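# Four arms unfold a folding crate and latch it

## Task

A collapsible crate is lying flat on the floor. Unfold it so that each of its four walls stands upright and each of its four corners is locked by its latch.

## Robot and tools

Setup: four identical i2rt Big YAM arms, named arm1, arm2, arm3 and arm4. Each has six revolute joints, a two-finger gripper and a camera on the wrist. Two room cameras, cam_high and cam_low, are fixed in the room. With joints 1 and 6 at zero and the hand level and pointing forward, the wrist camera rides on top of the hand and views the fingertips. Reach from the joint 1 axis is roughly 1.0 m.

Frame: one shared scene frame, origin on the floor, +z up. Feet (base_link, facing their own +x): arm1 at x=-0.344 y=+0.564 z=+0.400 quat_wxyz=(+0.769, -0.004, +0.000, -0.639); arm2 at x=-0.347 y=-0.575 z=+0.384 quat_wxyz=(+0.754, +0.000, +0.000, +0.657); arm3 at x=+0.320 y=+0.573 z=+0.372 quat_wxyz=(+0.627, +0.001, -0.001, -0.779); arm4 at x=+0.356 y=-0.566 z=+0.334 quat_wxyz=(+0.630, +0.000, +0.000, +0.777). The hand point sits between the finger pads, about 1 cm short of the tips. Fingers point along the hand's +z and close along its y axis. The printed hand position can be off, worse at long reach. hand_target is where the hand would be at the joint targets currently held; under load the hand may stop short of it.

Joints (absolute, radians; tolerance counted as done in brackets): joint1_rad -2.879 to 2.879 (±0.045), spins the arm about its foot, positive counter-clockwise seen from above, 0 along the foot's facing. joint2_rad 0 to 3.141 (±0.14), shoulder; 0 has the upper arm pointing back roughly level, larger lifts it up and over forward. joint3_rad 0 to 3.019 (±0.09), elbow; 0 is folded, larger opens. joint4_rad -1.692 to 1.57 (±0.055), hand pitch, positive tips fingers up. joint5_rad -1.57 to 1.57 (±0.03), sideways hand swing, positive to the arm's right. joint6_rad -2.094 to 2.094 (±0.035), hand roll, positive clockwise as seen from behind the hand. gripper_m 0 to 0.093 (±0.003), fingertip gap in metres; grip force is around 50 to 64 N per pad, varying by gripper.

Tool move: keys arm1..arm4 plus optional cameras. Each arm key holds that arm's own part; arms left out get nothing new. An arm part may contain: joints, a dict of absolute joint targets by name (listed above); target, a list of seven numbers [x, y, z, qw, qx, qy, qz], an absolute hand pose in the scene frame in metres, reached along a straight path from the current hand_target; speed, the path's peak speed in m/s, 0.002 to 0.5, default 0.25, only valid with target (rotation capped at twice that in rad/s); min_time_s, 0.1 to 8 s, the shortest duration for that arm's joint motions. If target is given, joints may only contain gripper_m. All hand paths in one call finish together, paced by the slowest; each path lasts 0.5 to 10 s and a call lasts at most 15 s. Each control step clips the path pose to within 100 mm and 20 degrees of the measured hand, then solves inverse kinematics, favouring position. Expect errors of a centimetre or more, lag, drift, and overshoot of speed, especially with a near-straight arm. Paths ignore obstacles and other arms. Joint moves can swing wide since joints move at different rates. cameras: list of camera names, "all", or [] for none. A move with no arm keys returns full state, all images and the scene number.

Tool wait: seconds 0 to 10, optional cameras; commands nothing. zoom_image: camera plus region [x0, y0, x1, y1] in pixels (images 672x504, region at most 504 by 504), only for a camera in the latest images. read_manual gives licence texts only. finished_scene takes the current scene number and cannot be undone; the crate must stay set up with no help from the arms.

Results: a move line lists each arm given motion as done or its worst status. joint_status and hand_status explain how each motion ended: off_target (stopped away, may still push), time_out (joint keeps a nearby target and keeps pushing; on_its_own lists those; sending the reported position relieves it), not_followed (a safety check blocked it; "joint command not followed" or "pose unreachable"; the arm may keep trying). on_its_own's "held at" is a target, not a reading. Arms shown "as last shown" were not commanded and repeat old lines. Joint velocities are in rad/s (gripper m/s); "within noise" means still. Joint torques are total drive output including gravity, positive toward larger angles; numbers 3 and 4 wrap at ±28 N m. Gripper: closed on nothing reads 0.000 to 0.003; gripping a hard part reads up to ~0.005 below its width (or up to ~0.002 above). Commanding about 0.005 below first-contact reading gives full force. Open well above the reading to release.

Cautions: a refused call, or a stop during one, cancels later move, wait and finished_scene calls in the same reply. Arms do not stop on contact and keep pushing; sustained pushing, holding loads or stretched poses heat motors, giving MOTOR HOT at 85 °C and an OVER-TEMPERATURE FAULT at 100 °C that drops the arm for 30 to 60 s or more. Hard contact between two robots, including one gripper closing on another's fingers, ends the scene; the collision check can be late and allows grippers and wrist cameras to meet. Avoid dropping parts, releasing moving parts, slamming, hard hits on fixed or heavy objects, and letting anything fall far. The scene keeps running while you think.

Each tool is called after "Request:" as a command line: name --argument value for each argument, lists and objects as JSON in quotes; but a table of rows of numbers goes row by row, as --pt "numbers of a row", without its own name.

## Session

Request:
move

Scene clock: 0.00 s.
Joint torques (N m): no reading
Motor temperatures (°C): arm1=[27 28 27 26 23 23 25] | arm2=[23 24 24 24 27 26 24] | arm3=[26 25 27 23 25 23 27] | arm4=[24 26 26 29 26 24 26]
Heat: arm1: hottest joint2_rad 28 °C; arm2: hottest joint5_rad 27 °C; arm3: hottest joint3_rad 27 °C; arm4: hottest joint4_rad 29 °C.
Joint velocities: within noise
arm1.joint_positions: joint1_rad=+0.789 joint2_rad=+0.609 joint3_rad=+1.408 joint4_rad=-1.451 joint5_rad=+0.217 joint6_rad=-0.687 gripper_m=+0.09396
arm1.joint_status: not commanded
arm1.hand: x=-0.1883 y=+0.4177 z=+0.9285 quat_wxyz=(-0.292, -0.006, -0.892, +0.344) (m; scene frame)
arm1.hand_target: x=-0.1903 y=+0.4192 z=+0.9383 quat_wxyz=(-0.301, -0.007, -0.887, +0.350) (m; scene frame)
arm1.hand_status: not commanded
arm2.joint_positions: joint1_rad=-0.187 joint2_rad=+0.597 joint3_rad=+1.311 joint4_rad=-1.291 joint5_rad=+0.240 joint6_rad=-0.242 gripper_m=+0.09396
arm2.joint_status: not commanded
arm2.hand: x=-0.2313 y=-0.3616 z=+0.9012 quat_wxyz=(-0.466, +0.549, -0.680, -0.136) (m; scene frame)
arm2.hand_target: x=-0.2318 y=-0.3633 z=+0.9149 quat_wxyz=(-0.477, +0.543, -0.676, -0.143) (m; scene frame)
arm2.hand_status: not commanded
arm3.joint_positions: joint1_rad=+0.868 joint2_rad=+0.636 joint3_rad=+1.401 joint4_rad=-1.459 joint5_rad=+0.267 joint6_rad=-0.464 gripper_m=+0.09396
arm3.joint_status: not commanded
arm3.hand: x=+0.4150 y=+0.3713 z=+0.8920 quat_wxyz=(-0.249, -0.258, -0.861, +0.361) (m; scene frame)
arm3.hand_target: x=+0.4139 y=+0.3728 z=+0.9011 quat_wxyz=(-0.257, -0.258, -0.856, +0.367) (m; scene frame)
arm3.hand_status: not commanded
arm4.joint_positions: joint1_rad=-0.127 joint2_rad=+0.607 joint3_rad=+1.357 joint4_rad=-1.287 joint5_rad=+0.181 joint6_rad=-0.762 gripper_m=+0.09396
arm4.joint_status: not commanded
arm4.hand: x=+0.3685 y=-0.3250 z=+0.8718 quat_wxyz=(-0.478, +0.793, -0.350, -0.141) (m; scene frame)
arm4.hand_target: x=+0.3687 y=-0.3277 z=+0.8812 quat_wxyz=(-0.487, +0.788, -0.349, -0.145) (m; scene frame)
arm4.hand_status: not commanded
pictures: arm1_cam_wrist, arm2_cam_wrist, arm3_cam_wrist, arm4_cam_wrist, cam_high, cam_low

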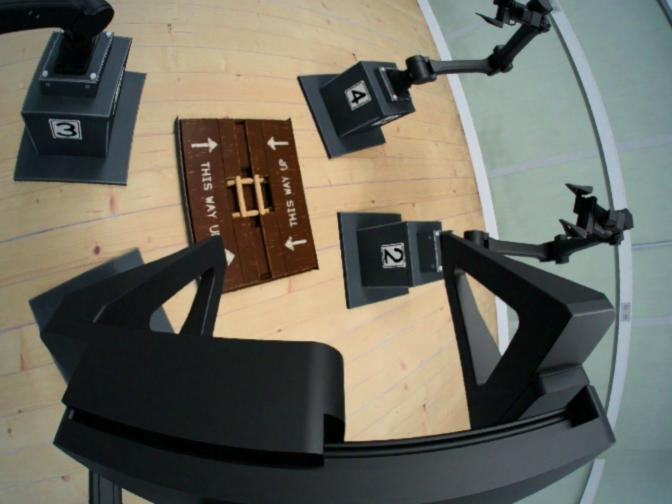

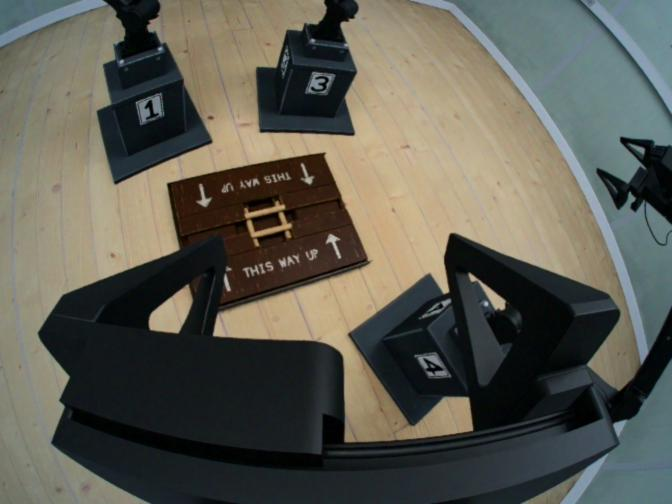

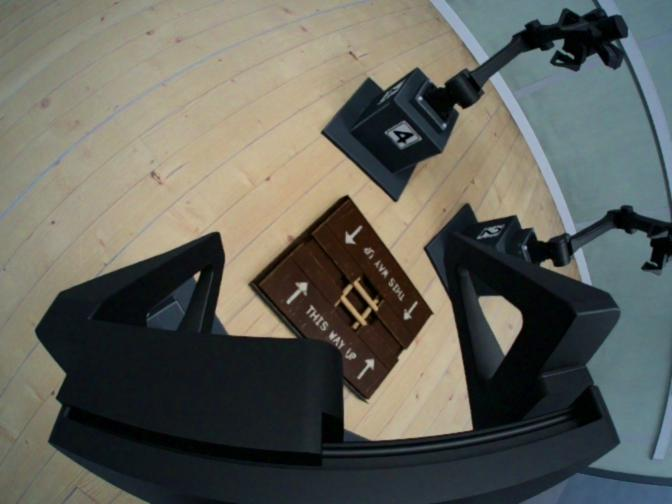

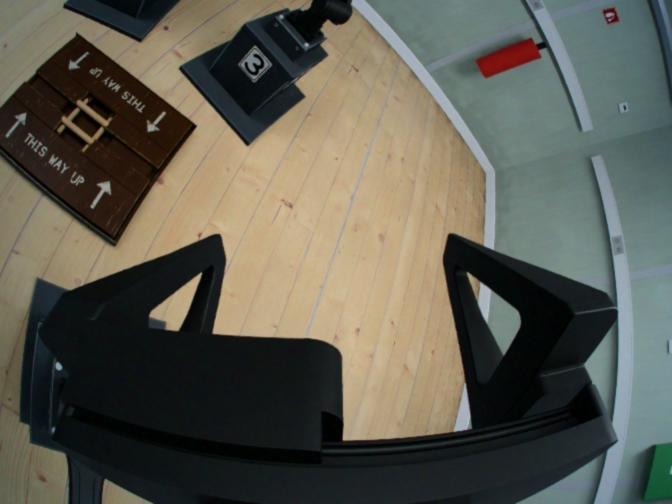

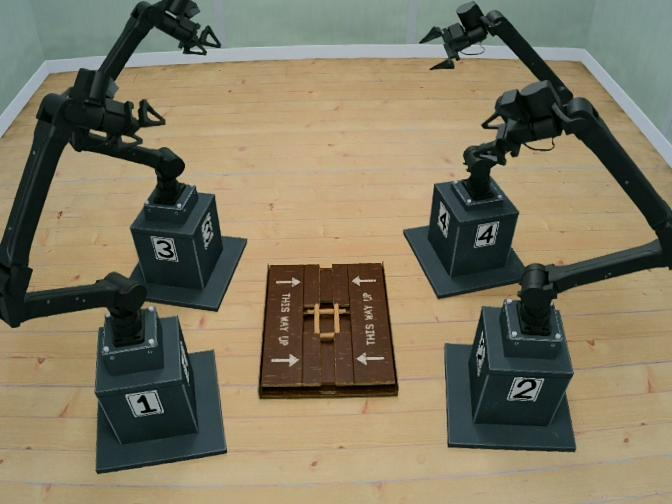

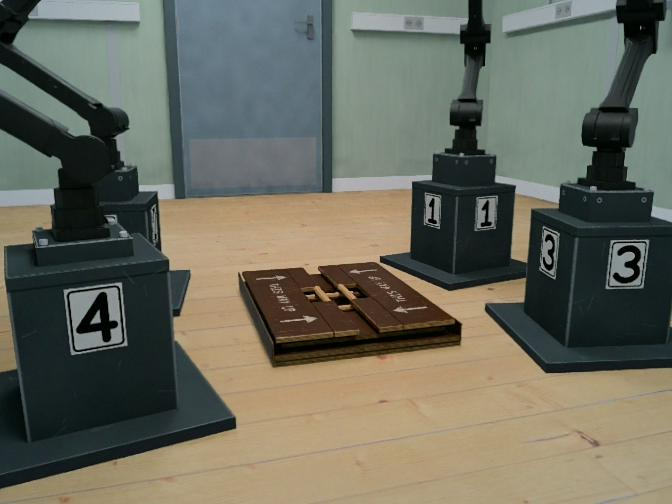

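Request:
zoom_image --camera "cam_high" --region '[240, 240, 420, 420]'

Request:
zoom_image --camera "cam_low" --region '[210, 230, 470, 390]'

Scaled by 2.800 from the camera's 672x504 image, which has a finer 960x720 frame.

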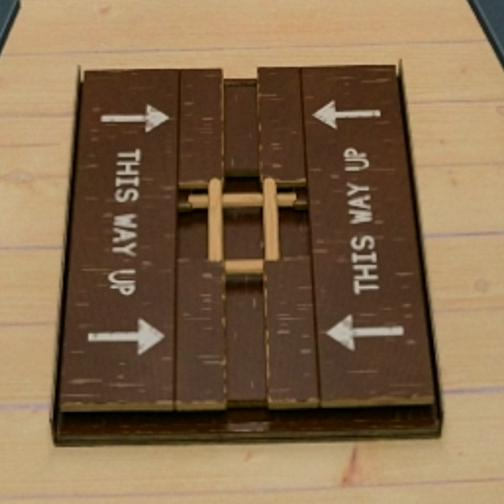

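Scaled by 1.938 from the camera's 672x504 image, which has a finer 960x720 frame.

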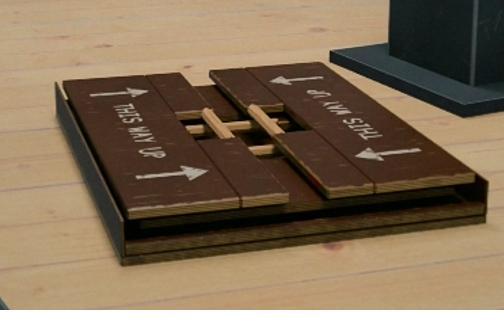

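Request:
move --arm1 '{"target": [0.0, 0.10, 0.28, 0, 0, 1, 0], "speed": 0.45}' --arm4 '{"target": [0.10, -0.24, 0.42, 0, 1, 0, 0], "speed": 0.45, "joints": {"gripper_m": 0.05}}' --arm3 '{"target": [0.28, 0.12, 0.45, 0, 0.7071, 0.7071, 0], "speed": 0.45, "joints": {"gripper_m": 0.05}}' --arm2 '{"target": [-0.28, -0.12, 0.45, 0, 0.7071, -0.7071, 0], "speed": 0.45, "joints": {"gripper_m": 0.05}}' --cameras '[]'

Request:
move --arm1 '{"target": [0.0, 0.030, 0.115, 0, 0, 1, 0], "speed": 0.3, "joints": {"gripper_m": 0.05}}' --cameras '["arm1_cam_wrist", "cam_high"]'

Scene clock: 13.93 s.
Joint torques (N m): arm1=[-0.56 -21.89 8.46 0.09 0.12 0] | arm2=[0.73 -15.33 8.98 0.28 -0.11 -0.13] | arm3=[-0.85 -10.93 9.74 0.28 -0.03 0.12] | arm4=[2.32 -10.93 11.92 0.16 -0.23 -0.1]
Motor temperatures (°C): arm1=[27 28 28 26 23 23 25] | arm2=[23 24 25 24 27 26 24] | arm3=[26 25 28 23 25 23 27] | arm4=[24 26 27 29 26 24 26]
Heat: arm1: hottest joint2_rad 28 °C; arm2: hottest joint5_rad 27 °C; arm3: hottest joint3_rad 28 °C; arm4: hottest joint4_rad 29 °C.
move: arm1 off_target; arm2 off_target; arm3 off_target; arm4 off_target
Joint velocities: arm1=[within noise] | arm2=[within noise] | arm3=[-0.044 -0.005 0.002 -0.007 -0.007 -0.037 0] | arm4=[within noise]
arm1.joint_positions: joint1_rad=+0.467 joint2_rad=+2.203 joint3_rad=+1.402 joint4_rad=-0.798 joint5_rad=-0.010 joint6_rad=-0.914 gripper_m=+0.09396
arm1.joint_status: not commanded
arm1.hand: x=-0.0046 y=+0.1197 z=+0.2742 quat_wxyz=(+0.007, -0.003, -1.000, -0.011) (m; scene frame)
arm1.hand_target: x=-0.0005 y=+0.1057 z=+0.2770 quat_wxyz=(+0.003, -0.001, -1.000, -0.005) (m; scene frame)
arm1.hand_status: off_target (0.021 m and 1.6 deg from the pose sent, 0.746 m and 53.7 deg at the start; pose on its path clipped on 23 of 83 steps)
arm2.joint_positions: joint1_rad=-0.013 joint2_rad=+1.671 joint3_rad=+1.114 joint4_rad=-1.067 joint5_rad=+0.005 joint6_rad=-0.130 gripper_m=+0.05013
arm2.joint_status: all done
arm2.hand: x=-0.2803 y=-0.1416 z=+0.4354 quat_wxyz=(+0.019, +0.700, -0.713, +0.018) (m; scene frame)
arm2.hand_target: x=-0.2822 y=-0.1226 z=+0.4488 quat_wxyz=(+0.003, +0.707, -0.708, +0.004) (m; scene frame)
arm2.hand_status: off_target (0.026 m and 3.2 deg from the pose sent, 0.514 m and 59.2 deg at the start)
arm3.joint_positions: joint1_rad=+0.132 joint2_rad=+1.627 joint3_rad=+1.114 joint4_rad=-1.097 joint5_rad=+0.005 joint6_rad=-0.091 gripper_m=+0.05013
arm3.joint_status: all done
arm3.hand: x=+0.2827 y=+0.1407 z=+0.4412 quat_wxyz=(+0.013, -0.704, -0.710, -0.014) (m; scene frame)
arm3.hand_target: x=+0.2778 y=+0.1227 z=+0.4476 quat_wxyz=(+0.004, -0.711, -0.704, -0.006) (m; scene frame)
arm3.hand_status: off_target (0.023 m and 2.2 deg from the pose sent, 0.526 m and 75.4 deg at the start)
arm4.joint_positions: joint1_rad=+0.448 joint2_rad=+1.527 joint3_rad=+1.004 joint4_rad=-1.101 joint5_rad=+0.010 joint6_rad=-0.877 gripper_m=+0.05007
arm4.joint_status: all done
arm4.hand: x=+0.1192 y=-0.2552 z=+0.4080 quat_wxyz=(+0.018, +0.999, -0.019, +0.020) (m; scene frame)
arm4.hand_target: x=+0.1054 y=-0.2418 z=+0.4186 quat_wxyz=(+0.002, +1.000, -0.008, +0.006) (m; scene frame)
arm4.hand_status: off_target (0.027 m and 3.8 deg from the pose sent, 0.532 m and 75.1 deg at the start)
pictures: none
No camera images: "cameras" was empty.

Scene clock: 15.67 s.
Joint torques (N m): arm1=[-0.03 -25.11 7.61 0.21 0.11 -0.03] | arm2=[0.79 -15.33 8.99 0.28 -0.11 -0.12] | arm3=[-1.2 -11.34 9.62 0.25 0.04 0.14] | arm4=[2.2 -11.05 11.84 0.14 -0.23 -0.1]
Motor temperatures (°C): arm1=[27 28 28 26 23 23 25] | arm2=[23 24 25 24 27 26 24] | arm3=[26 25 28 23 25 23 27] | arm4=[24 26 27 29 26 25 26]
Heat: arm1: hottest joint2_rad 28 °C; arm2: hottest joint5_rad 27 °C; arm3: hottest joint3_rad 28 °C; arm4: hottest joint4_rad 29 °C.
move: arm1 off_target
Joint velocities: within noise
arm1.joint_positions: joint1_rad=+0.395 joint2_rad=+2.627 joint3_rad=+1.743 joint4_rad=-0.698 joint5_rad=-0.009 joint6_rad=-0.992 gripper_m=+0.05007
arm1.joint_status: all done
arm1.hand: x=-0.0031 y=+0.0409 z=+0.1156 quat_wxyz=(+0.002, +0.000, -1.000, -0.004) (m; scene frame)
arm1.hand_target: x=+0.0002 y=+0.0306 z=+0.1157 quat_wxyz=(-0.001, +0.004, -1.000, +0.001) (m; scene frame)
arm1.hand_status: off_target (0.011 m and 0.5 deg from the pose sent, 0.183 m and 1.6 deg at the start)
arm2, arm3: as last shown
arm3.hand_target: x=+0.2778 y=+0.1227 z=+0.4476 quat_wxyz=(+0.004, -0.710, -0.704, -0.006) (m; scene frame)
arm4.joint_positions: joint1_rad=+0.444 joint2_rad=+1.527 joint3_rad=+1.004 joint4_rad=-1.101 joint5_rad=+0.010 joint6_rad=-0.877 gripper_m=+0.05007
arm4.joint_status: not commanded
arm4.hand: x=+0.1206 y=-0.2542 z=+0.4080 quat_wxyz=(+0.018, +0.999, -0.021, +0.020) (m; scene frame)
arm4.hand_target: x=+0.1069 y=-0.2406 z=+0.4186 quat_wxyz=(+0.002, +1.000, -0.010, +0.006) (m; scene frame)
arm4.hand_status: not commanded
pictures: arm1_cam_wrist, cam_high

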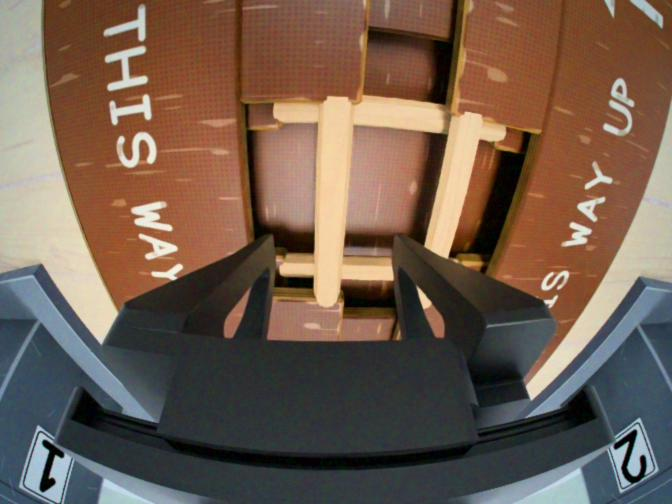

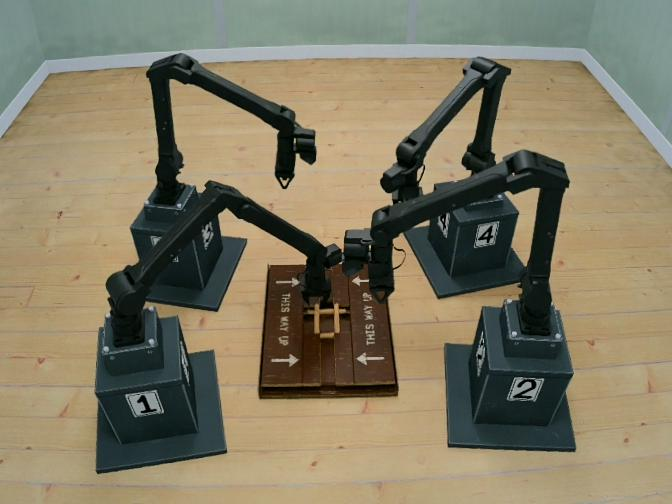

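Request:
move --arm1 '{"target": [-0.002, 0.030, 0.051, 0, 0, 1, 0], "speed": 0.15}' --cameras '["arm1_cam_wrist"]'

Request:
move --arm1 '{"joints": {"gripper_m": 0.009}}' --cameras '["arm1_cam_wrist"]'

Scene clock: 18.90 s.
Joint torques (N m): arm1=[-1.38 -26.34 7.16 0.88 0.1 0] | arm2=[0.73 -15.33 8.98 0.27 -0.11 -0.13] | arm3=[-1.38 -11.11 9.59 0.2 -0.02 0.13] | arm4=[2.2 -11.11 11.85 0.16 -0.23 -0.1]
Motor temperatures (°C): arm1=[27 29 28 26 23 23 25] | arm2=[23 24 25 24 27 26 24] | arm3=[26 25 29 23 25 23 27] | arm4=[24 26 28 29 26 25 26]
Heat: arm1: hottest joint2_rad 29 °C; arm2: hottest joint5_rad 27 °C; arm3: hottest joint3_rad 29 °C; arm4: hottest joint4_rad 29 °C.
move: arm1 off_target
Joint velocities: within noise
arm1.joint_positions: joint1_rad=+0.395 joint2_rad=+2.771 joint3_rad=+1.833 joint4_rad=-0.664 joint5_rad=-0.009 joint6_rad=-0.992 gripper_m=+0.05007
arm1.joint_status: not commanded
arm1.hand: x=-0.0071 y=+0.0461 z=+0.0497 quat_wxyz=(+0.008, +0.000, -1.000, -0.013) (m; scene frame)
arm1.hand_target: x=-0.0030 y=+0.0315 z=+0.0509 quat_wxyz=(+0.001, +0.000, -1.000, -0.001) (m; scene frame)
arm1.hand_status: off_target (0.017 m and 1.7 deg from the pose sent, 0.066 m and 0.5 deg at the start)
arm2, arm3, arm4: as last shown
pictures: arm1_cam_wrist

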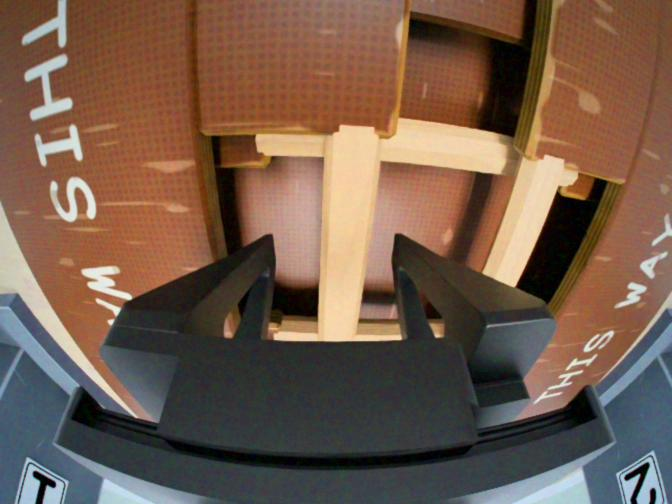

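Scene clock: 19.70 s.
Joint torques (N m): arm1=[-0.67 -26.64 7.17 0.73 0.05 -0.06] | arm2=[0.67 -15.33 8.98 0.28 -0.11 -0.13] | arm3=[-0.67 -11.16 9.66 0.28 0.01 0.13] | arm4=[2.14 -11.05 11.84 0.16 -0.23 -0.1]
Motor temperatures (°C): arm1=[27 29 29 26 23 23 25] | arm2=[23 24 25 24 27 26 24] | arm3=[26 25 29 23 25 23 27] | arm4=[24 26 28 29 26 25 26]
Heat: arm1: hottest joint2_rad 29 °C; arm2: hottest joint5_rad 27 °C; arm3: hottest joint3_rad 29 °C; arm4: hottest joint4_rad 29 °C.
move: arm1 off_target
Joint velocities: within noise
arm1.joint_positions: joint1_rad=+0.393 joint2_rad=+2.771 joint3_rad=+1.836 joint4_rad=-0.655 joint5_rad=-0.009 joint6_rad=-0.975 gripper_m=+0.01710
arm1.joint_status: gripper_m off_target (ended at +0.01714, target +0.00900)
arm1.hand: x=-0.0057 y=+0.0422 z=+0.0503 quat_wxyz=(+0.004, -0.009, -1.000, -0.007) (m; scene frame)
arm1.hand_target: x=-0.0028 y=+0.0297 z=+0.0510 quat_wxyz=(-0.001, -0.005, -1.000, +0.002) (m; scene frame)
arm1.hand_status: not commanded
arm2, arm3, arm4: as last shown
pictures: arm1_cam_wrist

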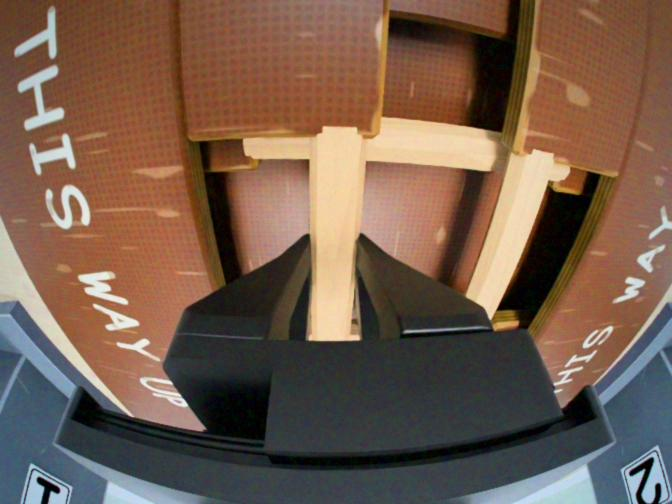

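Request:
move --arm1 '{"target": [-0.002, 0.0555, 0.118, 0, 0, 0.985, -0.174], "speed": 0.15}' --cameras '[]'

Request:
move --arm1 '{"target": [0.0, 0.0955, 0.176, 0, 0, 0.940, -0.342], "speed": 0.18}' --cameras '[]'

Request:
move --arm1 '{"target": [0.002, 0.1535, 0.216, 0, 0, 0.875, -0.485], "speed": 0.18}' --cameras '["cam_low"]'

Request:
move --arm1 '{"target": [0.004, 0.2155, 0.241, 0, 0, 0.777, -0.629], "speed": 0.15}' --arm4 '{"target": [-0.020, -0.008, 0.115, 0, 1, 0, 0], "speed": 0.3}' --cameras '["arm1_cam_wrist", "arm4_cam_wrist", "cam_low"]'

Scene clock: 24.50 s.
Joint torques (N m): arm1=[0.79 -26.34 3 1.36 0.36 0.04] | arm2=[0.79 -15.33 8.98 0.28 -0.11 -0.13] | arm3=[-1.44 -11.05 9.73 0.24 0.02 0.11] | arm4=[2.2 -11.11 11.84 0.16 -0.23 -0.1]
Motor temperatures (°C): arm1=[27 30 29 26 23 23 25] | arm2=[23 24 26 24 27 26 24] | arm3=[26 25 30 23 25 23 27] | arm4=[24 26 28 29 26 25 26]
Heat: arm1: hottest joint2_rad 30 °C; arm2: hottest joint5_rad 27 °C; arm3: hottest joint3_rad 30 °C; arm4: hottest joint4_rad 29 °C.
move: arm1 done
Joint velocities: within noise
arm1.joint_positions: joint1_rad=+0.455 joint2_rad=+2.547 joint3_rad=+1.448 joint4_rad=-0.198 joint5_rad=+0.189 joint6_rad=-0.937 gripper_m=+0.01710
arm1.joint_status: not commanded
arm1.hand: x=-0.0064 y=+0.0505 z=+0.1114 quat_wxyz=(-0.003, -0.010, -0.986, +0.168) (m; scene frame)
arm1.hand_target: x=-0.0022 y=+0.0559 z=+0.1178 quat_wxyz=(-0.002, +0.000, -0.985, +0.170) (m; scene frame)
arm1.hand_status: done (0.009 m and 1.4 deg from the pose sent, 0.069 m and 20.9 deg at the start)
arm2, arm3, arm4: as last shown
pictures: none
No camera images: "cameras" was empty.

Scene clock: 26.23 s.
Joint torques (N m): arm1=[1.61 -23.53 1.78 1.73 0.51 0.07] | arm2=[0.67 -15.27 8.98 0.28 -0.11 -0.12] | arm3=[-0.91 -11.05 9.65 0.31 -0.01 0.12] | arm4=[2.2 -11.11 11.84 0.16 -0.23 -0.1]
Motor temperatures (°C): arm1=[27 30 29 26 23 23 25] | arm2=[23 24 26 24 27 26 24] | arm3=[26 25 30 23 25 23 27] | arm4=[24 26 28 29 26 25 26]
Heat: arm1: hottest joint2_rad 30 °C; arm2: hottest joint5_rad 27 °C; arm3: hottest joint3_rad 30 °C; arm4: hottest joint4_rad 29 °C.
move: arm1 off_target
Joint velocities: within noise
arm1.joint_positions: joint1_rad=+0.560 joint2_rad=+2.410 joint3_rad=+1.144 joint4_rad=+0.239 joint5_rad=+0.451 joint6_rad=-0.929 gripper_m=+0.01710
arm1.joint_status: not commanded
arm1.hand: x=-0.0062 y=+0.0827 z=+0.1720 quat_wxyz=(+0.001, -0.010, -0.940, +0.342) (m; scene frame)
arm1.hand_target: x=-0.0037 y=+0.0914 z=+0.1758 quat_wxyz=(+0.002, -0.001, -0.940, +0.342) (m; scene frame)
arm1.hand_status: off_target (0.015 m and 1.2 deg from the pose sent, 0.079 m and 20.7 deg at the start)
arm2, arm3, arm4: as last shown
pictures: none
No camera images: "cameras" was empty.

Scene clock: 27.83 s.
Joint torques (N m): arm1=[2.78 -20.37 0.43 2.09 0.29 0.11] | arm2=[0.73 -15.33 8.98 0.28 -0.11 -0.13] | arm3=[-1.03 -11.28 9.59 0.25 0 0.14] | arm4=[2.14 -11.05 11.85 0.14 -0.23 -0.1]
Motor temperatures (°C): arm1=[27 30 29 26 23 23 25] | arm2=[23 24 26 24 27 26 24] | arm3=[26 25 30 23 25 23 27] | arm4=[24 26 28 29 26 25 26]
Heat: arm1: hottest joint2_rad 30 °C; arm2: hottest joint5_rad 27 °C; arm3: hottest joint3_rad 30 °C; arm4: hottest joint4_rad 29 °C.
move: arm1 off_target
Joint velocities: within noise
arm1.joint_positions: joint1_rad=+0.708 joint2_rad=+2.386 joint3_rad=+0.940 joint4_rad=+0.650 joint5_rad=+0.743 joint6_rad=-0.960 gripper_m=+0.01710
arm1.joint_status: not commanded
arm1.hand: x=-0.0041 y=+0.1366 z=+0.2179 quat_wxyz=(+0.007, -0.013, -0.872, +0.489) (m; scene frame)
arm1.hand_target: x=+0.0023 y=+0.1519 z=+0.2168 quat_wxyz=(+0.002, +0.004, -0.874, +0.486) (m; scene frame)
arm1.hand_status: off_target (0.018 m and 1.9 deg from the pose sent, 0.084 m and 18.0 deg at the start)
arm2, arm3, arm4: as last shown
pictures: cam_low

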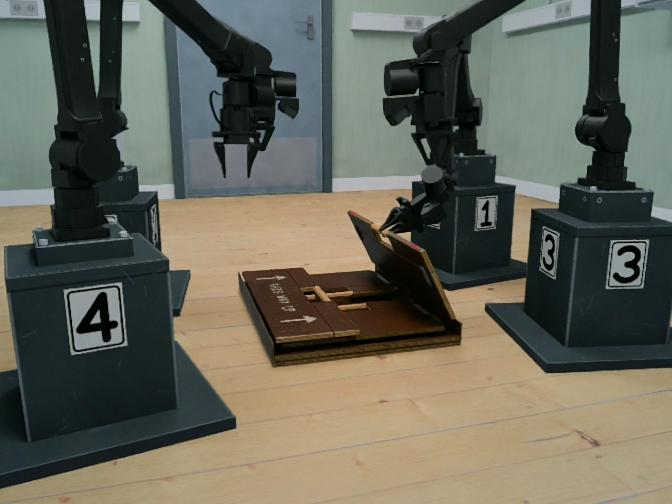

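Scene clock: 30.20 s.
Joint torques (N m): arm1=[2.08 -18.73 -0.68 3.07 0.32 0.11] | arm2=[0.67 -15.21 8.98 0.28 -0.11 -0.12] | arm3=[-1.32 -10.64 9.65 0.36 0.01 0.15] | arm4=[1.55 -21.71 10.56 -0.54 -0.24 -0.1]
Motor temperatures (°C): arm1=[27 30 29 26 23 23 25] | arm2=[23 24 26 24 27 26 24] | arm3=[26 25 30 23 25 23 27] | arm4=[24 26 28 29 26 25 26]
Heat: arm1: hottest joint2_rad 30 °C; arm2: hottest joint5_rad 27 °C; arm3: hottest joint3_rad 30 °C; arm4: hottest joint4_rad 29 °C.
move: arm1 off_target; arm4 off_target
Joint velocities: within noise
arm1.joint_positions: joint1_rad=+0.884 joint2_rad=+2.534 joint3_rad=+0.854 joint4_rad=+1.224 joint5_rad=+1.054 joint6_rad=-1.167 gripper_m=+0.01710
arm1.joint_status: not commanded
arm1.hand: x=-0.0029 y=+0.2025 z=+0.2406 quat_wxyz=(+0.012, -0.010, -0.778, +0.628) (m; scene frame)
arm1.hand_target: x=+0.0038 y=+0.2143 z=+0.2411 quat_wxyz=(+0.002, +0.002, -0.777, +0.629) (m; scene frame)
arm1.hand_status: off_target (0.015 m and 1.8 deg from the pose sent, 0.083 m and 19.4 deg at the start)
arm2, arm3: as last shown
arm4.joint_positions: joint1_rad=+0.390 joint2_rad=+2.555 joint3_rad=+1.840 joint4_rad=-0.858 joint5_rad=+0.000 joint6_rad=-0.963 gripper_m=+0.05007
arm4.joint_status: not commanded
arm4.hand: x=-0.0168 y=-0.0179 z=+0.1199 quat_wxyz=(+0.000, +1.000, -0.005, +0.000) (m; scene frame)
arm4.hand_target: x=-0.0175 y=-0.0104 z=+0.1130 quat_wxyz=(+0.001, +1.000, +0.000, -0.001) (m; scene frame)
arm4.hand_status: off_target (0.011 m and 0.6 deg from the pose sent, 0.408 m and 3.9 deg at the start)
pictures: arm1_cam_wrist, arm4_cam_wrist, cam_low

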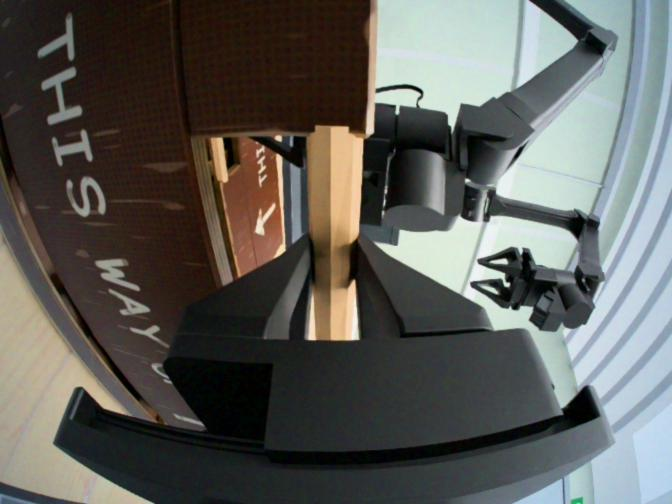

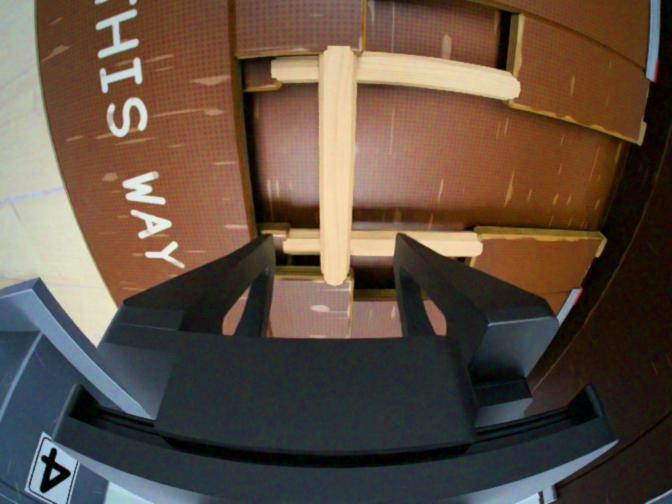

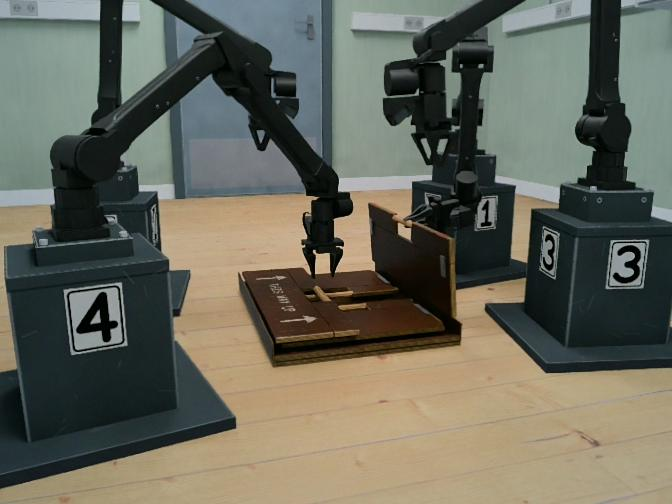

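Request:
move --arm1 '{"target": [0.005, 0.244, 0.244, 0, 0, 0.737, -0.676], "speed": 0.12}' --arm4 '{"target": [-0.025, -0.009, 0.044, 0, 1, 0, 0], "speed": 0.15}' --cameras '[]'

Request:
move --arm4 '{"joints": {"gripper_m": 0.009}}' --cameras '["arm4_cam_wrist"]'

Scene clock: 33.43 s.
Joint torques (N m): arm1=[4.13 -17.79 -1.25 3.85 0.88 0.12] | arm2=[0.73 -15.33 8.98 0.28 -0.11 -0.13] | arm3=[-1.2 -11.4 9.58 0.17 0 0.15] | arm4=[1.96 -22.89 10.04 0.05 -0.16 0]
Motor temperatures (°C): arm1=[27 30 29 26 23 23 26] | arm2=[23 25 26 24 27 26 24] | arm3=[26 25 31 23 25 23 27] | arm4=[24 27 28 29 26 25 26]
Heat: arm1: hottest joint2_rad 30 °C; arm2: hottest joint5_rad 27 °C; arm3: hottest joint3_rad 31 °C; arm4: hottest joint4_rad 29 °C.
move: arm1 off_target; arm4 off_target
Joint velocities: within noise
arm1.joint_positions: joint1_rad=+0.933 joint2_rad=+2.639 joint3_rad=+0.888 joint4_rad=+1.511 joint5_rad=+1.149 joint6_rad=-1.347 gripper_m=+0.01710
arm1.joint_status: not commanded
arm1.hand: x=-0.0018 y=+0.2193 z=+0.2430 quat_wxyz=(+0.015, -0.015, -0.738, +0.674) (m; scene frame)
arm1.hand_target: x=+0.0091 y=+0.2403 z=+0.2452 quat_wxyz=(-0.003, -0.005, -0.735, +0.678) (m; scene frame)
arm1.hand_status: off_target (0.026 m and 2.5 deg from the pose sent, 0.042 m and 7.5 deg at the start)
arm2.joint_positions: joint1_rad=-0.013 joint2_rad=+1.671 joint3_rad=+1.114 joint4_rad=-1.067 joint5_rad=+0.005 joint6_rad=-0.130 gripper_m=+0.05013
arm2.joint_status: not commanded
arm2.hand: x=-0.2803 y=-0.1416 z=+0.4354 quat_wxyz=(+0.019, +0.700, -0.713, +0.018) (m; scene frame)
arm2.hand_target: x=-0.2822 y=-0.1226 z=+0.4488 quat_wxyz=(+0.003, +0.707, -0.708, +0.004) (m; scene frame)
arm2.hand_status: not commanded
arm3.joint_positions: joint1_rad=+0.132 joint2_rad=+1.627 joint3_rad=+1.114 joint4_rad=-1.097 joint5_rad=+0.005 joint6_rad=-0.091 gripper_m=+0.05013
arm3.joint_status: not commanded
arm3.hand: x=+0.2827 y=+0.1407 z=+0.4412 quat_wxyz=(+0.013, -0.704, -0.710, -0.014) (m; scene frame)
arm3.hand_target: x=+0.2778 y=+0.1227 z=+0.4476 quat_wxyz=(+0.004, -0.710, -0.704, -0.006) (m; scene frame)
arm3.hand_status: not commanded
arm4.joint_positions: joint1_rad=+0.390 joint2_rad=+2.708 joint3_rad=+1.939 joint4_rad=-0.819 joint5_rad=+0.000 joint6_rad=-0.963 gripper_m=+0.05007
arm4.joint_status: not commanded
arm4.hand: x=-0.0173 y=-0.0172 z=+0.0487 quat_wxyz=(+0.007, +1.000, -0.005, +0.005) (m; scene frame)
arm4.hand_target: x=-0.0244 y=-0.0098 z=+0.0440 quat_wxyz=(+0.000, +1.000, +0.000, +0.000) (m; scene frame)
arm4.hand_status: off_target (0.012 m and 1.2 deg from the pose sent, 0.077 m and 0.6 deg at the start)
pictures: none
No camera images: "cameras" was empty.

Scene clock: 34.03 s.
Joint torques (N m): arm1=[3.96 -18.43 -1.24 3.6 0.87 0.1] | arm2=[0.73 -15.27 8.98 0.27 -0.11 -0.13] | arm3=[-1.55 -10.99 9.54 0.27 0 0.12] | arm4=[1.96 -22.83 10.03 0.03 -0.18 -0.01]
Motor temperatures (°C): arm1=[27 30 29 26 23 23 26] | arm2=[23 25 26 24 27 26 24] | arm3=[26 25 31 23 25 23 27] | arm4=[24 27 28 29 26 25 26]
Heat: arm1: hottest joint2_rad 30 °C; arm2: hottest joint5_rad 27 °C; arm3: hottest joint3_rad 31 °C; arm4: hottest joint4_rad 29 °C.
move: arm4 off_target
Joint velocities: within noise
arm1, arm2, arm3: as last shown
arm4.joint_positions: joint1_rad=+0.390 joint2_rad=+2.708 joint3_rad=+1.939 joint4_rad=-0.818 joint5_rad=+0.002 joint6_rad=-0.961 gripper_m=+0.01690
arm4.joint_status: gripper_m off_target (ended at +0.01693, target +0.00900)
arm4.hand: x=-0.0173 y=-0.0167 z=+0.0487 quat_wxyz=(+0.006, +1.000, -0.006, +0.005) (m; scene frame)
arm4.hand_target: x=-0.0243 y=-0.0097 z=+0.0439 quat_wxyz=(-0.001, +1.000, +0.000, +0.000) (m; scene frame)
arm4.hand_status: not commanded
pictures: arm4_cam_wrist

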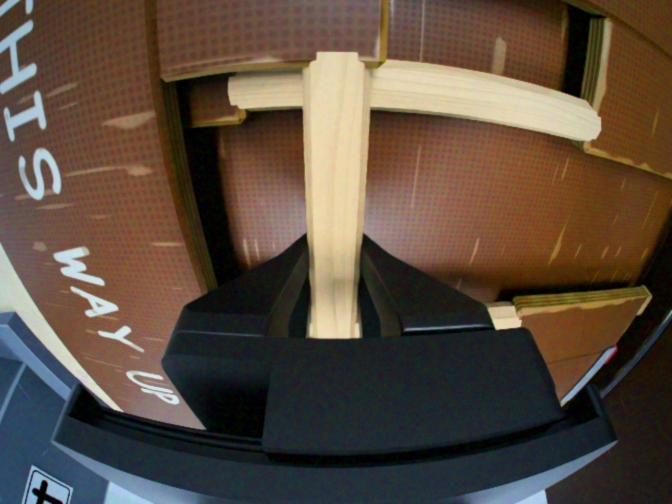

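Request:
move --arm4 '{"target": [-0.021, -0.030, 0.114, -0.174, 0.985, 0, 0], "speed": 0.15}' --cameras '[]'

Request:
move --arm4 '{"target": [-0.023, -0.070, 0.172, -0.342, 0.940, 0, 0], "speed": 0.18}' --cameras '[]'

Request:
move --arm4 '{"target": [-0.025, -0.128, 0.213, -0.485, 0.875, 0, 0], "speed": 0.18}' --cameras '["cam_low"]'

Request:
move --arm4 '{"target": [-0.027, -0.190, 0.238, -0.629, 0.777, 0, 0], "speed": 0.15}' --arm3 '{"target": [0.10, 0.03, 0.30, 0, 0.7071, 0.7071, 0], "speed": 0.2}' --cameras '["arm4_cam_wrist", "cam_high"]'

Scene clock: 40.30 s.
Joint torques (N m): arm1=[4.31 -18.37 -1.46 3.71 0.91 0.1] | arm2=[0.73 -15.27 8.99 0.28 -0.11 -0.13] | arm3=[-1.38 -11.22 9.55 0.25 0 0.16] | arm4=[2.67 -23.82 4.88 0.54 -0.02 0.11]
Motor temperatures (°C): arm1=[27 30 28 26 23 23 26] | arm2=[23 25 27 24 27 26 24] | arm3=[26 25 31 23 25 23 27] | arm4=[24 27 29 29 26 25 27]
Heat: arm1: hottest joint2_rad 30 °C; arm2: hottest joint3_rad 27 °C; arm3: hottest joint3_rad 31 °C; arm4: hottest joint3_rad 29 °C.
move: arm4 done
Joint velocities: within noise
arm1, arm2, arm3: as last shown
arm4.joint_positions: joint1_rad=+0.450 joint2_rad=+2.469 joint3_rad=+1.550 joint4_rad=-0.370 joint5_rad=+0.211 joint6_rad=-0.929 gripper_m=+0.01690
arm4.joint_status: not commanded
arm4.hand: x=-0.0186 y=-0.0211 z=+0.1098 quat_wxyz=(-0.175, +0.985, -0.007, -0.002) (m; scene frame)
arm4.hand_target: x=-0.0221 y=-0.0292 z=+0.1145 quat_wxyz=(-0.174, +0.985, +0.000, -0.002) (m; scene frame)
arm4.hand_status: done (0.010 m and 0.9 deg from the pose sent, 0.067 m and 20.8 deg at the start)
pictures: none
No camera images: "cameras" was empty.

Scene clock: 42.00 s.
Joint torques (N m): arm1=[4.37 -18.32 -1.46 3.49 0.84 0.1] | arm2=[0.73 -15.27 8.98 0.28 -0.11 -0.12] | arm3=[-1.08 -11.11 9.7 0.29 -0.02 0.15] | arm4=[3.31 -20.84 3.67 0.92 0 0.14]
Motor temperatures (°C): arm1=[27 30 28 26 23 23 26] | arm2=[23 25 27 24 27 26 24] | arm3=[26 26 32 23 25 23 27] | arm4=[24 27 29 29 26 25 27]
Heat: arm1: hottest joint2_rad 30 °C; arm2: hottest joint3_rad 27 °C; arm3: hottest joint3_rad 32 °C; arm4: hottest joint3_rad 29 °C.
move: arm4 off_target
Joint velocities: within noise
arm1, arm2, arm3: as last shown
arm4.joint_positions: joint1_rad=+0.548 joint2_rad=+2.302 joint3_rad=+1.234 joint4_rad=+0.051 joint5_rad=+0.471 joint6_rad=-0.932 gripper_m=+0.01690
arm4.joint_status: not commanded
arm4.hand: x=-0.0184 y=-0.0532 z=+0.1723 quat_wxyz=(-0.348, +0.937, -0.009, +0.001) (m; scene frame)
arm4.hand_target: x=-0.0221 y=-0.0689 z=+0.1711 quat_wxyz=(-0.342, +0.940, +0.004, +0.002) (m; scene frame)
arm4.hand_status: off_target (0.017 m and 1.3 deg from the pose sent, 0.079 m and 19.9 deg at the start)
pictures: none
No camera images: "cameras" was empty.

Scene clock: 43.60 s.
Joint torques (N m): arm1=[4.48 -18.61 -1.51 3.75 0.87 0.13] | arm2=[0.67 -15.27 8.99 0.27 -0.11 -0.13] | arm3=[-1.44 -11.58 9.8 0.12 0.01 0.19] | arm4=[4.07 -18.26 2.4 1.4 -0.07 0.24]
Motor temperatures (°C): arm1=[27 30 28 26 23 23 26] | arm2=[23 25 27 24 27 26 24] | arm3=[26 26 32 23 25 23 27] | arm4=[24 28 28 29 26 25 27]
Heat: arm1: hottest joint2_rad 30 °C; arm2: hottest joint3_rad 27 °C; arm3: hottest joint3_rad 32 °C; arm4: hottest joint4_rad 29 °C.
move: arm4 off_target
Joint velocities: within noise
arm1, arm2, arm3: as last shown
arm4.joint_positions: joint1_rad=+0.680 joint2_rad=+2.240 joint3_rad=+1.010 joint4_rad=+0.451 joint5_rad=+0.752 joint6_rad=-0.973 gripper_m=+0.01690
arm4.joint_status: not commanded
arm4.hand: x=-0.0194 y=-0.1070 z=+0.2185 quat_wxyz=(-0.493, +0.870, -0.016, +0.007) (m; scene frame)
arm4.hand_target: x=-0.0247 y=-0.1261 z=+0.2139 quat_wxyz=(-0.487, +0.874, +0.000, +0.003) (m; scene frame)
arm4.hand_status: off_target (0.022 m and 2.3 deg from the pose sent, 0.085 m and 17.3 deg at the start)
pictures: cam_low

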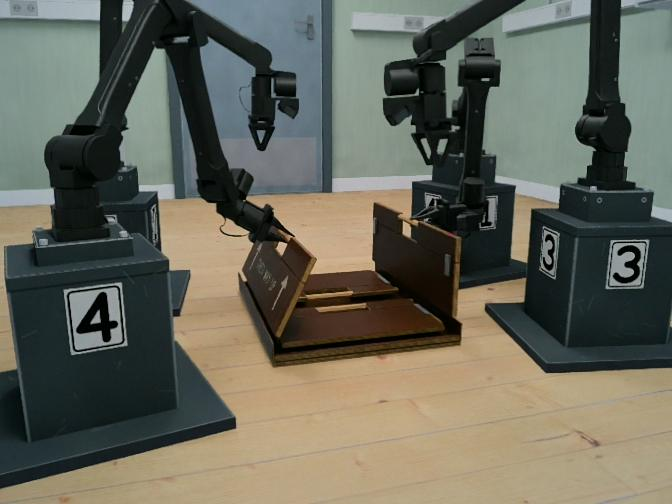

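Scene clock: 45.77 s.
Joint torques (N m): arm1=[4.66 -17.67 -1.42 3.63 0.88 0.12] | arm2=[0.73 -15.33 8.98 0.27 -0.11 -0.13] | arm3=[-0.79 -15.09 8.8 0.28 -0.05 -0.04] | arm4=[3.84 -15.74 1.89 2.48 0 0.04]
Motor temperatures (°C): arm1=[27 30 28 26 23 23 26] | arm2=[23 25 27 24 27 26 24] | arm3=[26 26 32 23 25 23 27] | arm4=[24 28 28 29 26 25 27]
Heat: arm1: hottest joint2_rad 30 °C; arm2: hottest joint3_rad 27 °C; arm3: hottest joint3_rad 32 °C; arm4: hottest joint4_rad 29 °C.
move: arm3 off_target; arm4 off_target
Joint velocities: within noise
arm1, arm2: as last shown
arm3.joint_positions: joint1_rad=-0.164 joint2_rad=+2.110 joint3_rad=+1.432 joint4_rad=-0.906 joint5_rad=+0.002 joint6_rad=-0.367 gripper_m=+0.05013
arm3.joint_status: not commanded
arm3.hand: x=+0.1091 y=+0.0455 z=+0.3040 quat_wxyz=(+0.002, -0.711, -0.703, -0.007) (m; scene frame)
arm3.hand_target: x=+0.1011 y=+0.0322 z=+0.2996 quat_wxyz=(-0.002, -0.710, -0.704, -0.001) (m; scene frame)
arm3.hand_status: off_target (0.018 m and 1.1 deg from the pose sent, 0.256 m and 2.2 deg at the start)
arm4.joint_positions: joint1_rad=+0.841 joint2_rad=+2.341 joint3_rad=+0.874 joint4_rad=+1.045 joint5_rad=+1.042 joint6_rad=-1.190 gripper_m=+0.01676
arm4.joint_status: not commanded
arm4.hand: x=-0.0209 y=-0.1756 z=+0.2429 quat_wxyz=(-0.630, +0.777, -0.017, +0.007) (m; scene frame)
arm4.hand_target: x=-0.0277 y=-0.1881 z=+0.2395 quat_wxyz=(-0.630, +0.777, -0.001, +0.000) (m; scene frame)
arm4.hand_status: off_target (0.016 m and 2.1 deg from the pose sent, 0.086 m and 18.9 deg at the start)
pictures: arm4_cam_wrist, cam_high

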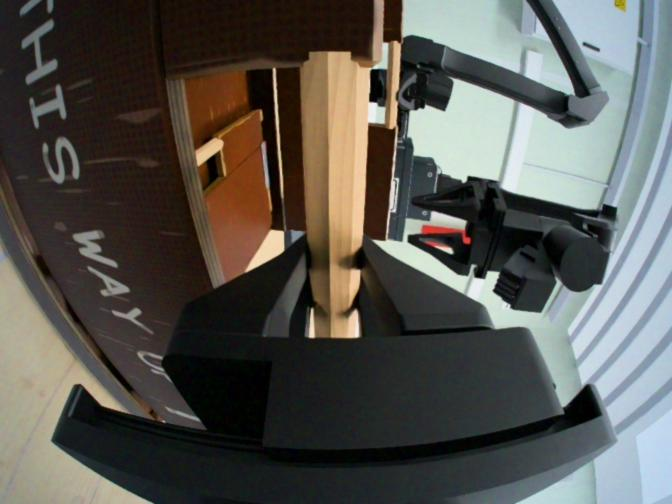

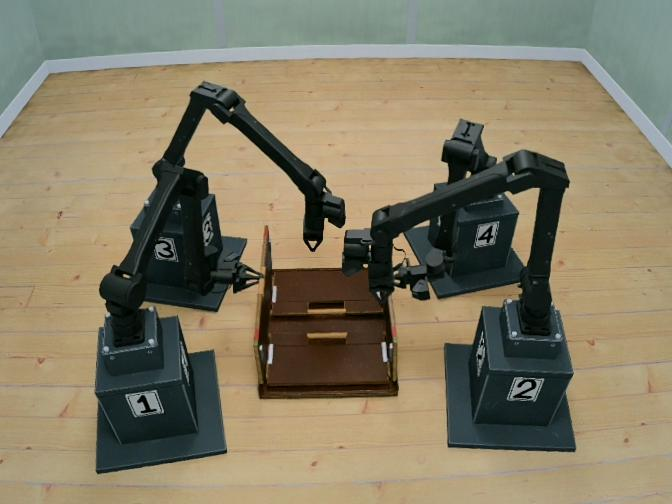

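Request:
move --arm4 '{"target": [-0.028, -0.222, 0.241, -0.676, 0.737, 0, 0], "speed": 0.1}' --arm3 '{"target": [0.025, 0.000, 0.095, 0, 0.7071, 0.7071, 0], "speed": 0.25}' --cameras '["arm3_cam_wrist", "cam_high"]'

Scene clock: 48.73 s.
Joint torques (N m): arm1=[4.13 -18.14 -1.24 3.63 0.85 0.08] | arm2=[0.67 -15.33 8.99 0.27 -0.11 -0.13] | arm3=[-0.97 -18.26 7.6 0.02 0.07 -0.01] | arm4=[6.95 -15.44 0.39 3.34 0.9 0.12]
Motor temperatures (°C): arm1=[27 30 28 27 23 23 26] | arm2=[23 25 27 24 27 26 24] | arm3=[26 26 32 23 25 23 27] | arm4=[24 28 28 29 26 25 27]
Heat: arm1: hottest joint2_rad 30 °C; arm2: hottest joint3_rad 27 °C; arm3: hottest joint3_rad 32 °C; arm4: hottest joint4_rad 29 °C.
move: arm3 off_target; arm4 off_target
Joint velocities: within noise
arm1, arm2: as last shown
arm3.joint_positions: joint1_rad=-0.253 joint2_rad=+2.604 joint3_rad=+1.765 joint4_rad=-0.728 joint5_rad=+0.002 joint6_rad=-0.467 gripper_m=+0.05013
arm3.joint_status: not commanded
arm3.hand: x=+0.0324 y=+0.0046 z=+0.1046 quat_wxyz=(-0.001, -0.708, -0.706, +0.001) (m; scene frame)
arm3.hand_target: x=+0.0260 y=+0.0020 z=+0.0948 quat_wxyz=(-0.001, -0.707, -0.707, +0.000) (m; scene frame)
arm3.hand_status: off_target (0.013 m and 0.2 deg from the pose sent, 0.230 m and 1.1 deg at the start)
arm4.joint_positions: joint1_rad=+0.873 joint2_rad=+2.438 joint3_rad=+0.885 joint4_rad=+1.342 joint5_rad=+1.110 joint6_rad=-1.369 gripper_m=+0.01673
arm4.joint_status: not commanded
arm4.hand: x=-0.0201 y=-0.1887 z=+0.2443 quat_wxyz=(-0.673, +0.739, -0.018, +0.009) (m; scene frame)
arm4.hand_target: x=-0.0321 y=-0.2181 z=+0.2425 quat_wxyz=(-0.677, +0.736, -0.002, -0.006) (m; scene frame)
arm4.hand_status: off_target (0.034 m and 2.4 deg from the pose sent, 0.047 m and 7.3 deg at the start)
pictures: arm3_cam_wrist, cam_high

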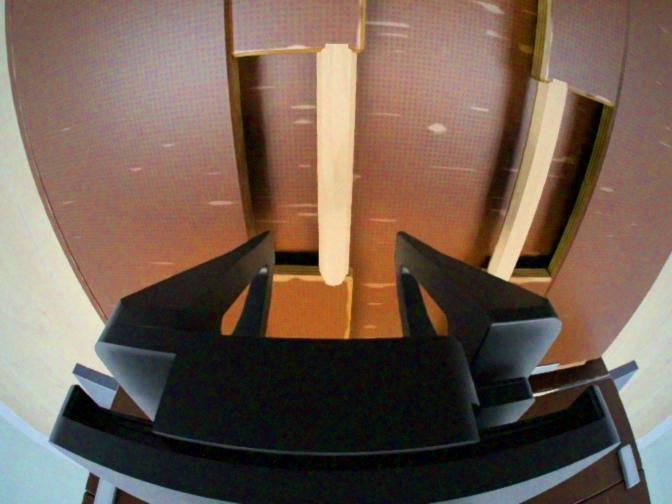

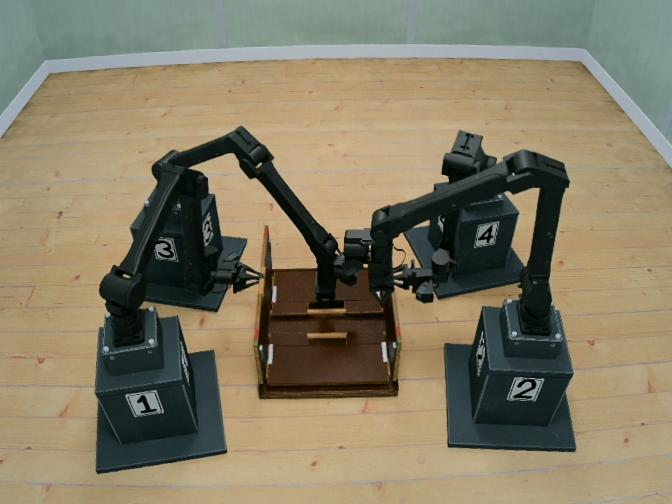

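Request:
move --arm3 '{"target": [0.026, 0.001, 0.029, 0, 0.7071, 0.7071, 0], "speed": 0.12}' --arm4 '{"target": [-0.028, -0.235, 0.240, -0.6756, 0.7373, 0, 0], "speed": 0.1}' --cameras '["arm3_cam_wrist", "cam_low"]'

Scene clock: 57.77 s.
Joint torques (N m): arm1=[4.66 -18.73 -1.35 3.71 0.89 0.11] | arm2=[0.73 -15.27 8.99 0.29 -0.11 -0.13] | arm3=[-1.67 -18.26 7.13 0.57 0.11 -0.02] | arm4=[8.59 -15.44 -1.54 3.34 1.61 0.26]
Motor temperatures (°C): arm1=[27 30 28 27 23 23 26] | arm2=[23 25 27 24 27 26 24] | arm3=[26 26 32 23 25 23 27] | arm4=[24 28 28 29 27 25 27]
Heat: arm1: hottest joint2_rad 30 °C; arm2: hottest joint3_rad 27 °C; arm3: hottest joint3_rad 32 °C; arm4: hottest joint4_rad 29 °C.
move: arm3 off_target; arm4 off_target
Joint velocities: within noise
arm1, arm2: as last shown
arm3.joint_positions: joint1_rad=-0.253 joint2_rad=+2.748 joint3_rad=+1.860 joint4_rad=-0.695 joint5_rad=+0.002 joint6_rad=-0.467 gripper_m=+0.05013
arm3.joint_status: not commanded
arm3.hand: x=+0.0336 y=+0.0067 z=+0.0393 quat_wxyz=(+0.002, -0.708, -0.706, -0.006) (m; scene frame)
arm3.hand_target: x=+0.0267 y=+0.0023 z=+0.0296 quat_wxyz=(+0.000, -0.707, -0.707, +0.000) (m; scene frame)
arm3.hand_status: off_target (0.014 m and 0.8 deg from the pose sent, 0.076 m and 0.2 deg at the start)
arm4.joint_positions: joint1_rad=+0.875 joint2_rad=+2.440 joint3_rad=+0.886 joint4_rad=+1.342 joint5_rad=+1.116 joint6_rad=-1.371 gripper_m=+0.01673
arm4.joint_status: not commanded
arm4.hand: x=-0.0199 y=-0.1891 z=+0.2440 quat_wxyz=(-0.674, +0.739, -0.019, +0.011) (m; scene frame)
arm4.hand_target: x=-0.0271 y=-0.2306 z=+0.2395 quat_wxyz=(-0.675, +0.738, +0.001, +0.000) (m; scene frame)
arm4.hand_status: off_target (0.047 m and 2.5 deg from the pose sent, 0.047 m and 2.4 deg at the start)
pictures: arm3_cam_wrist, cam_low

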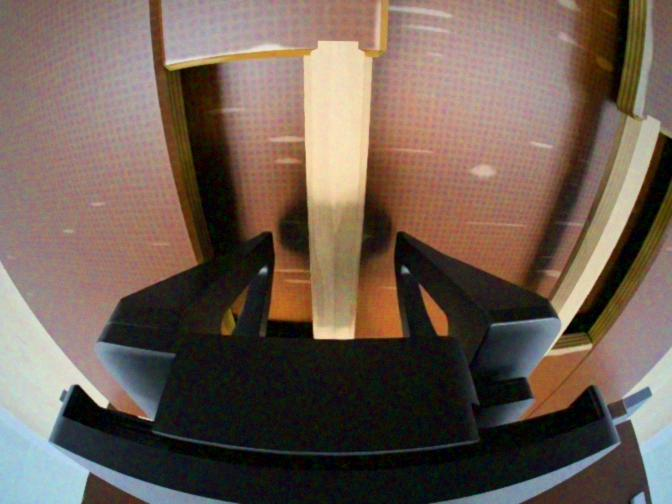

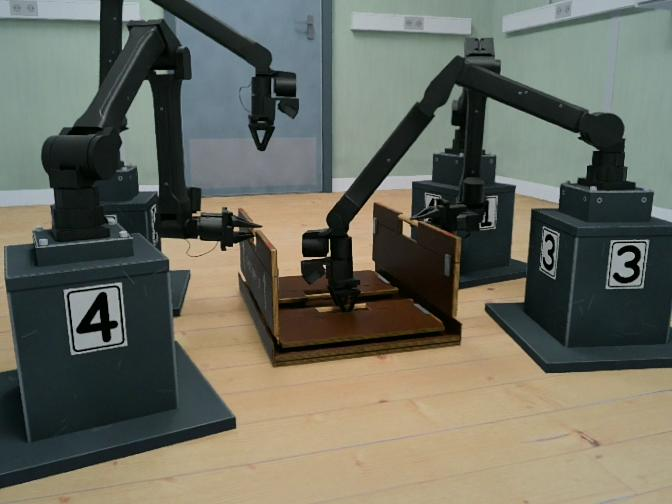

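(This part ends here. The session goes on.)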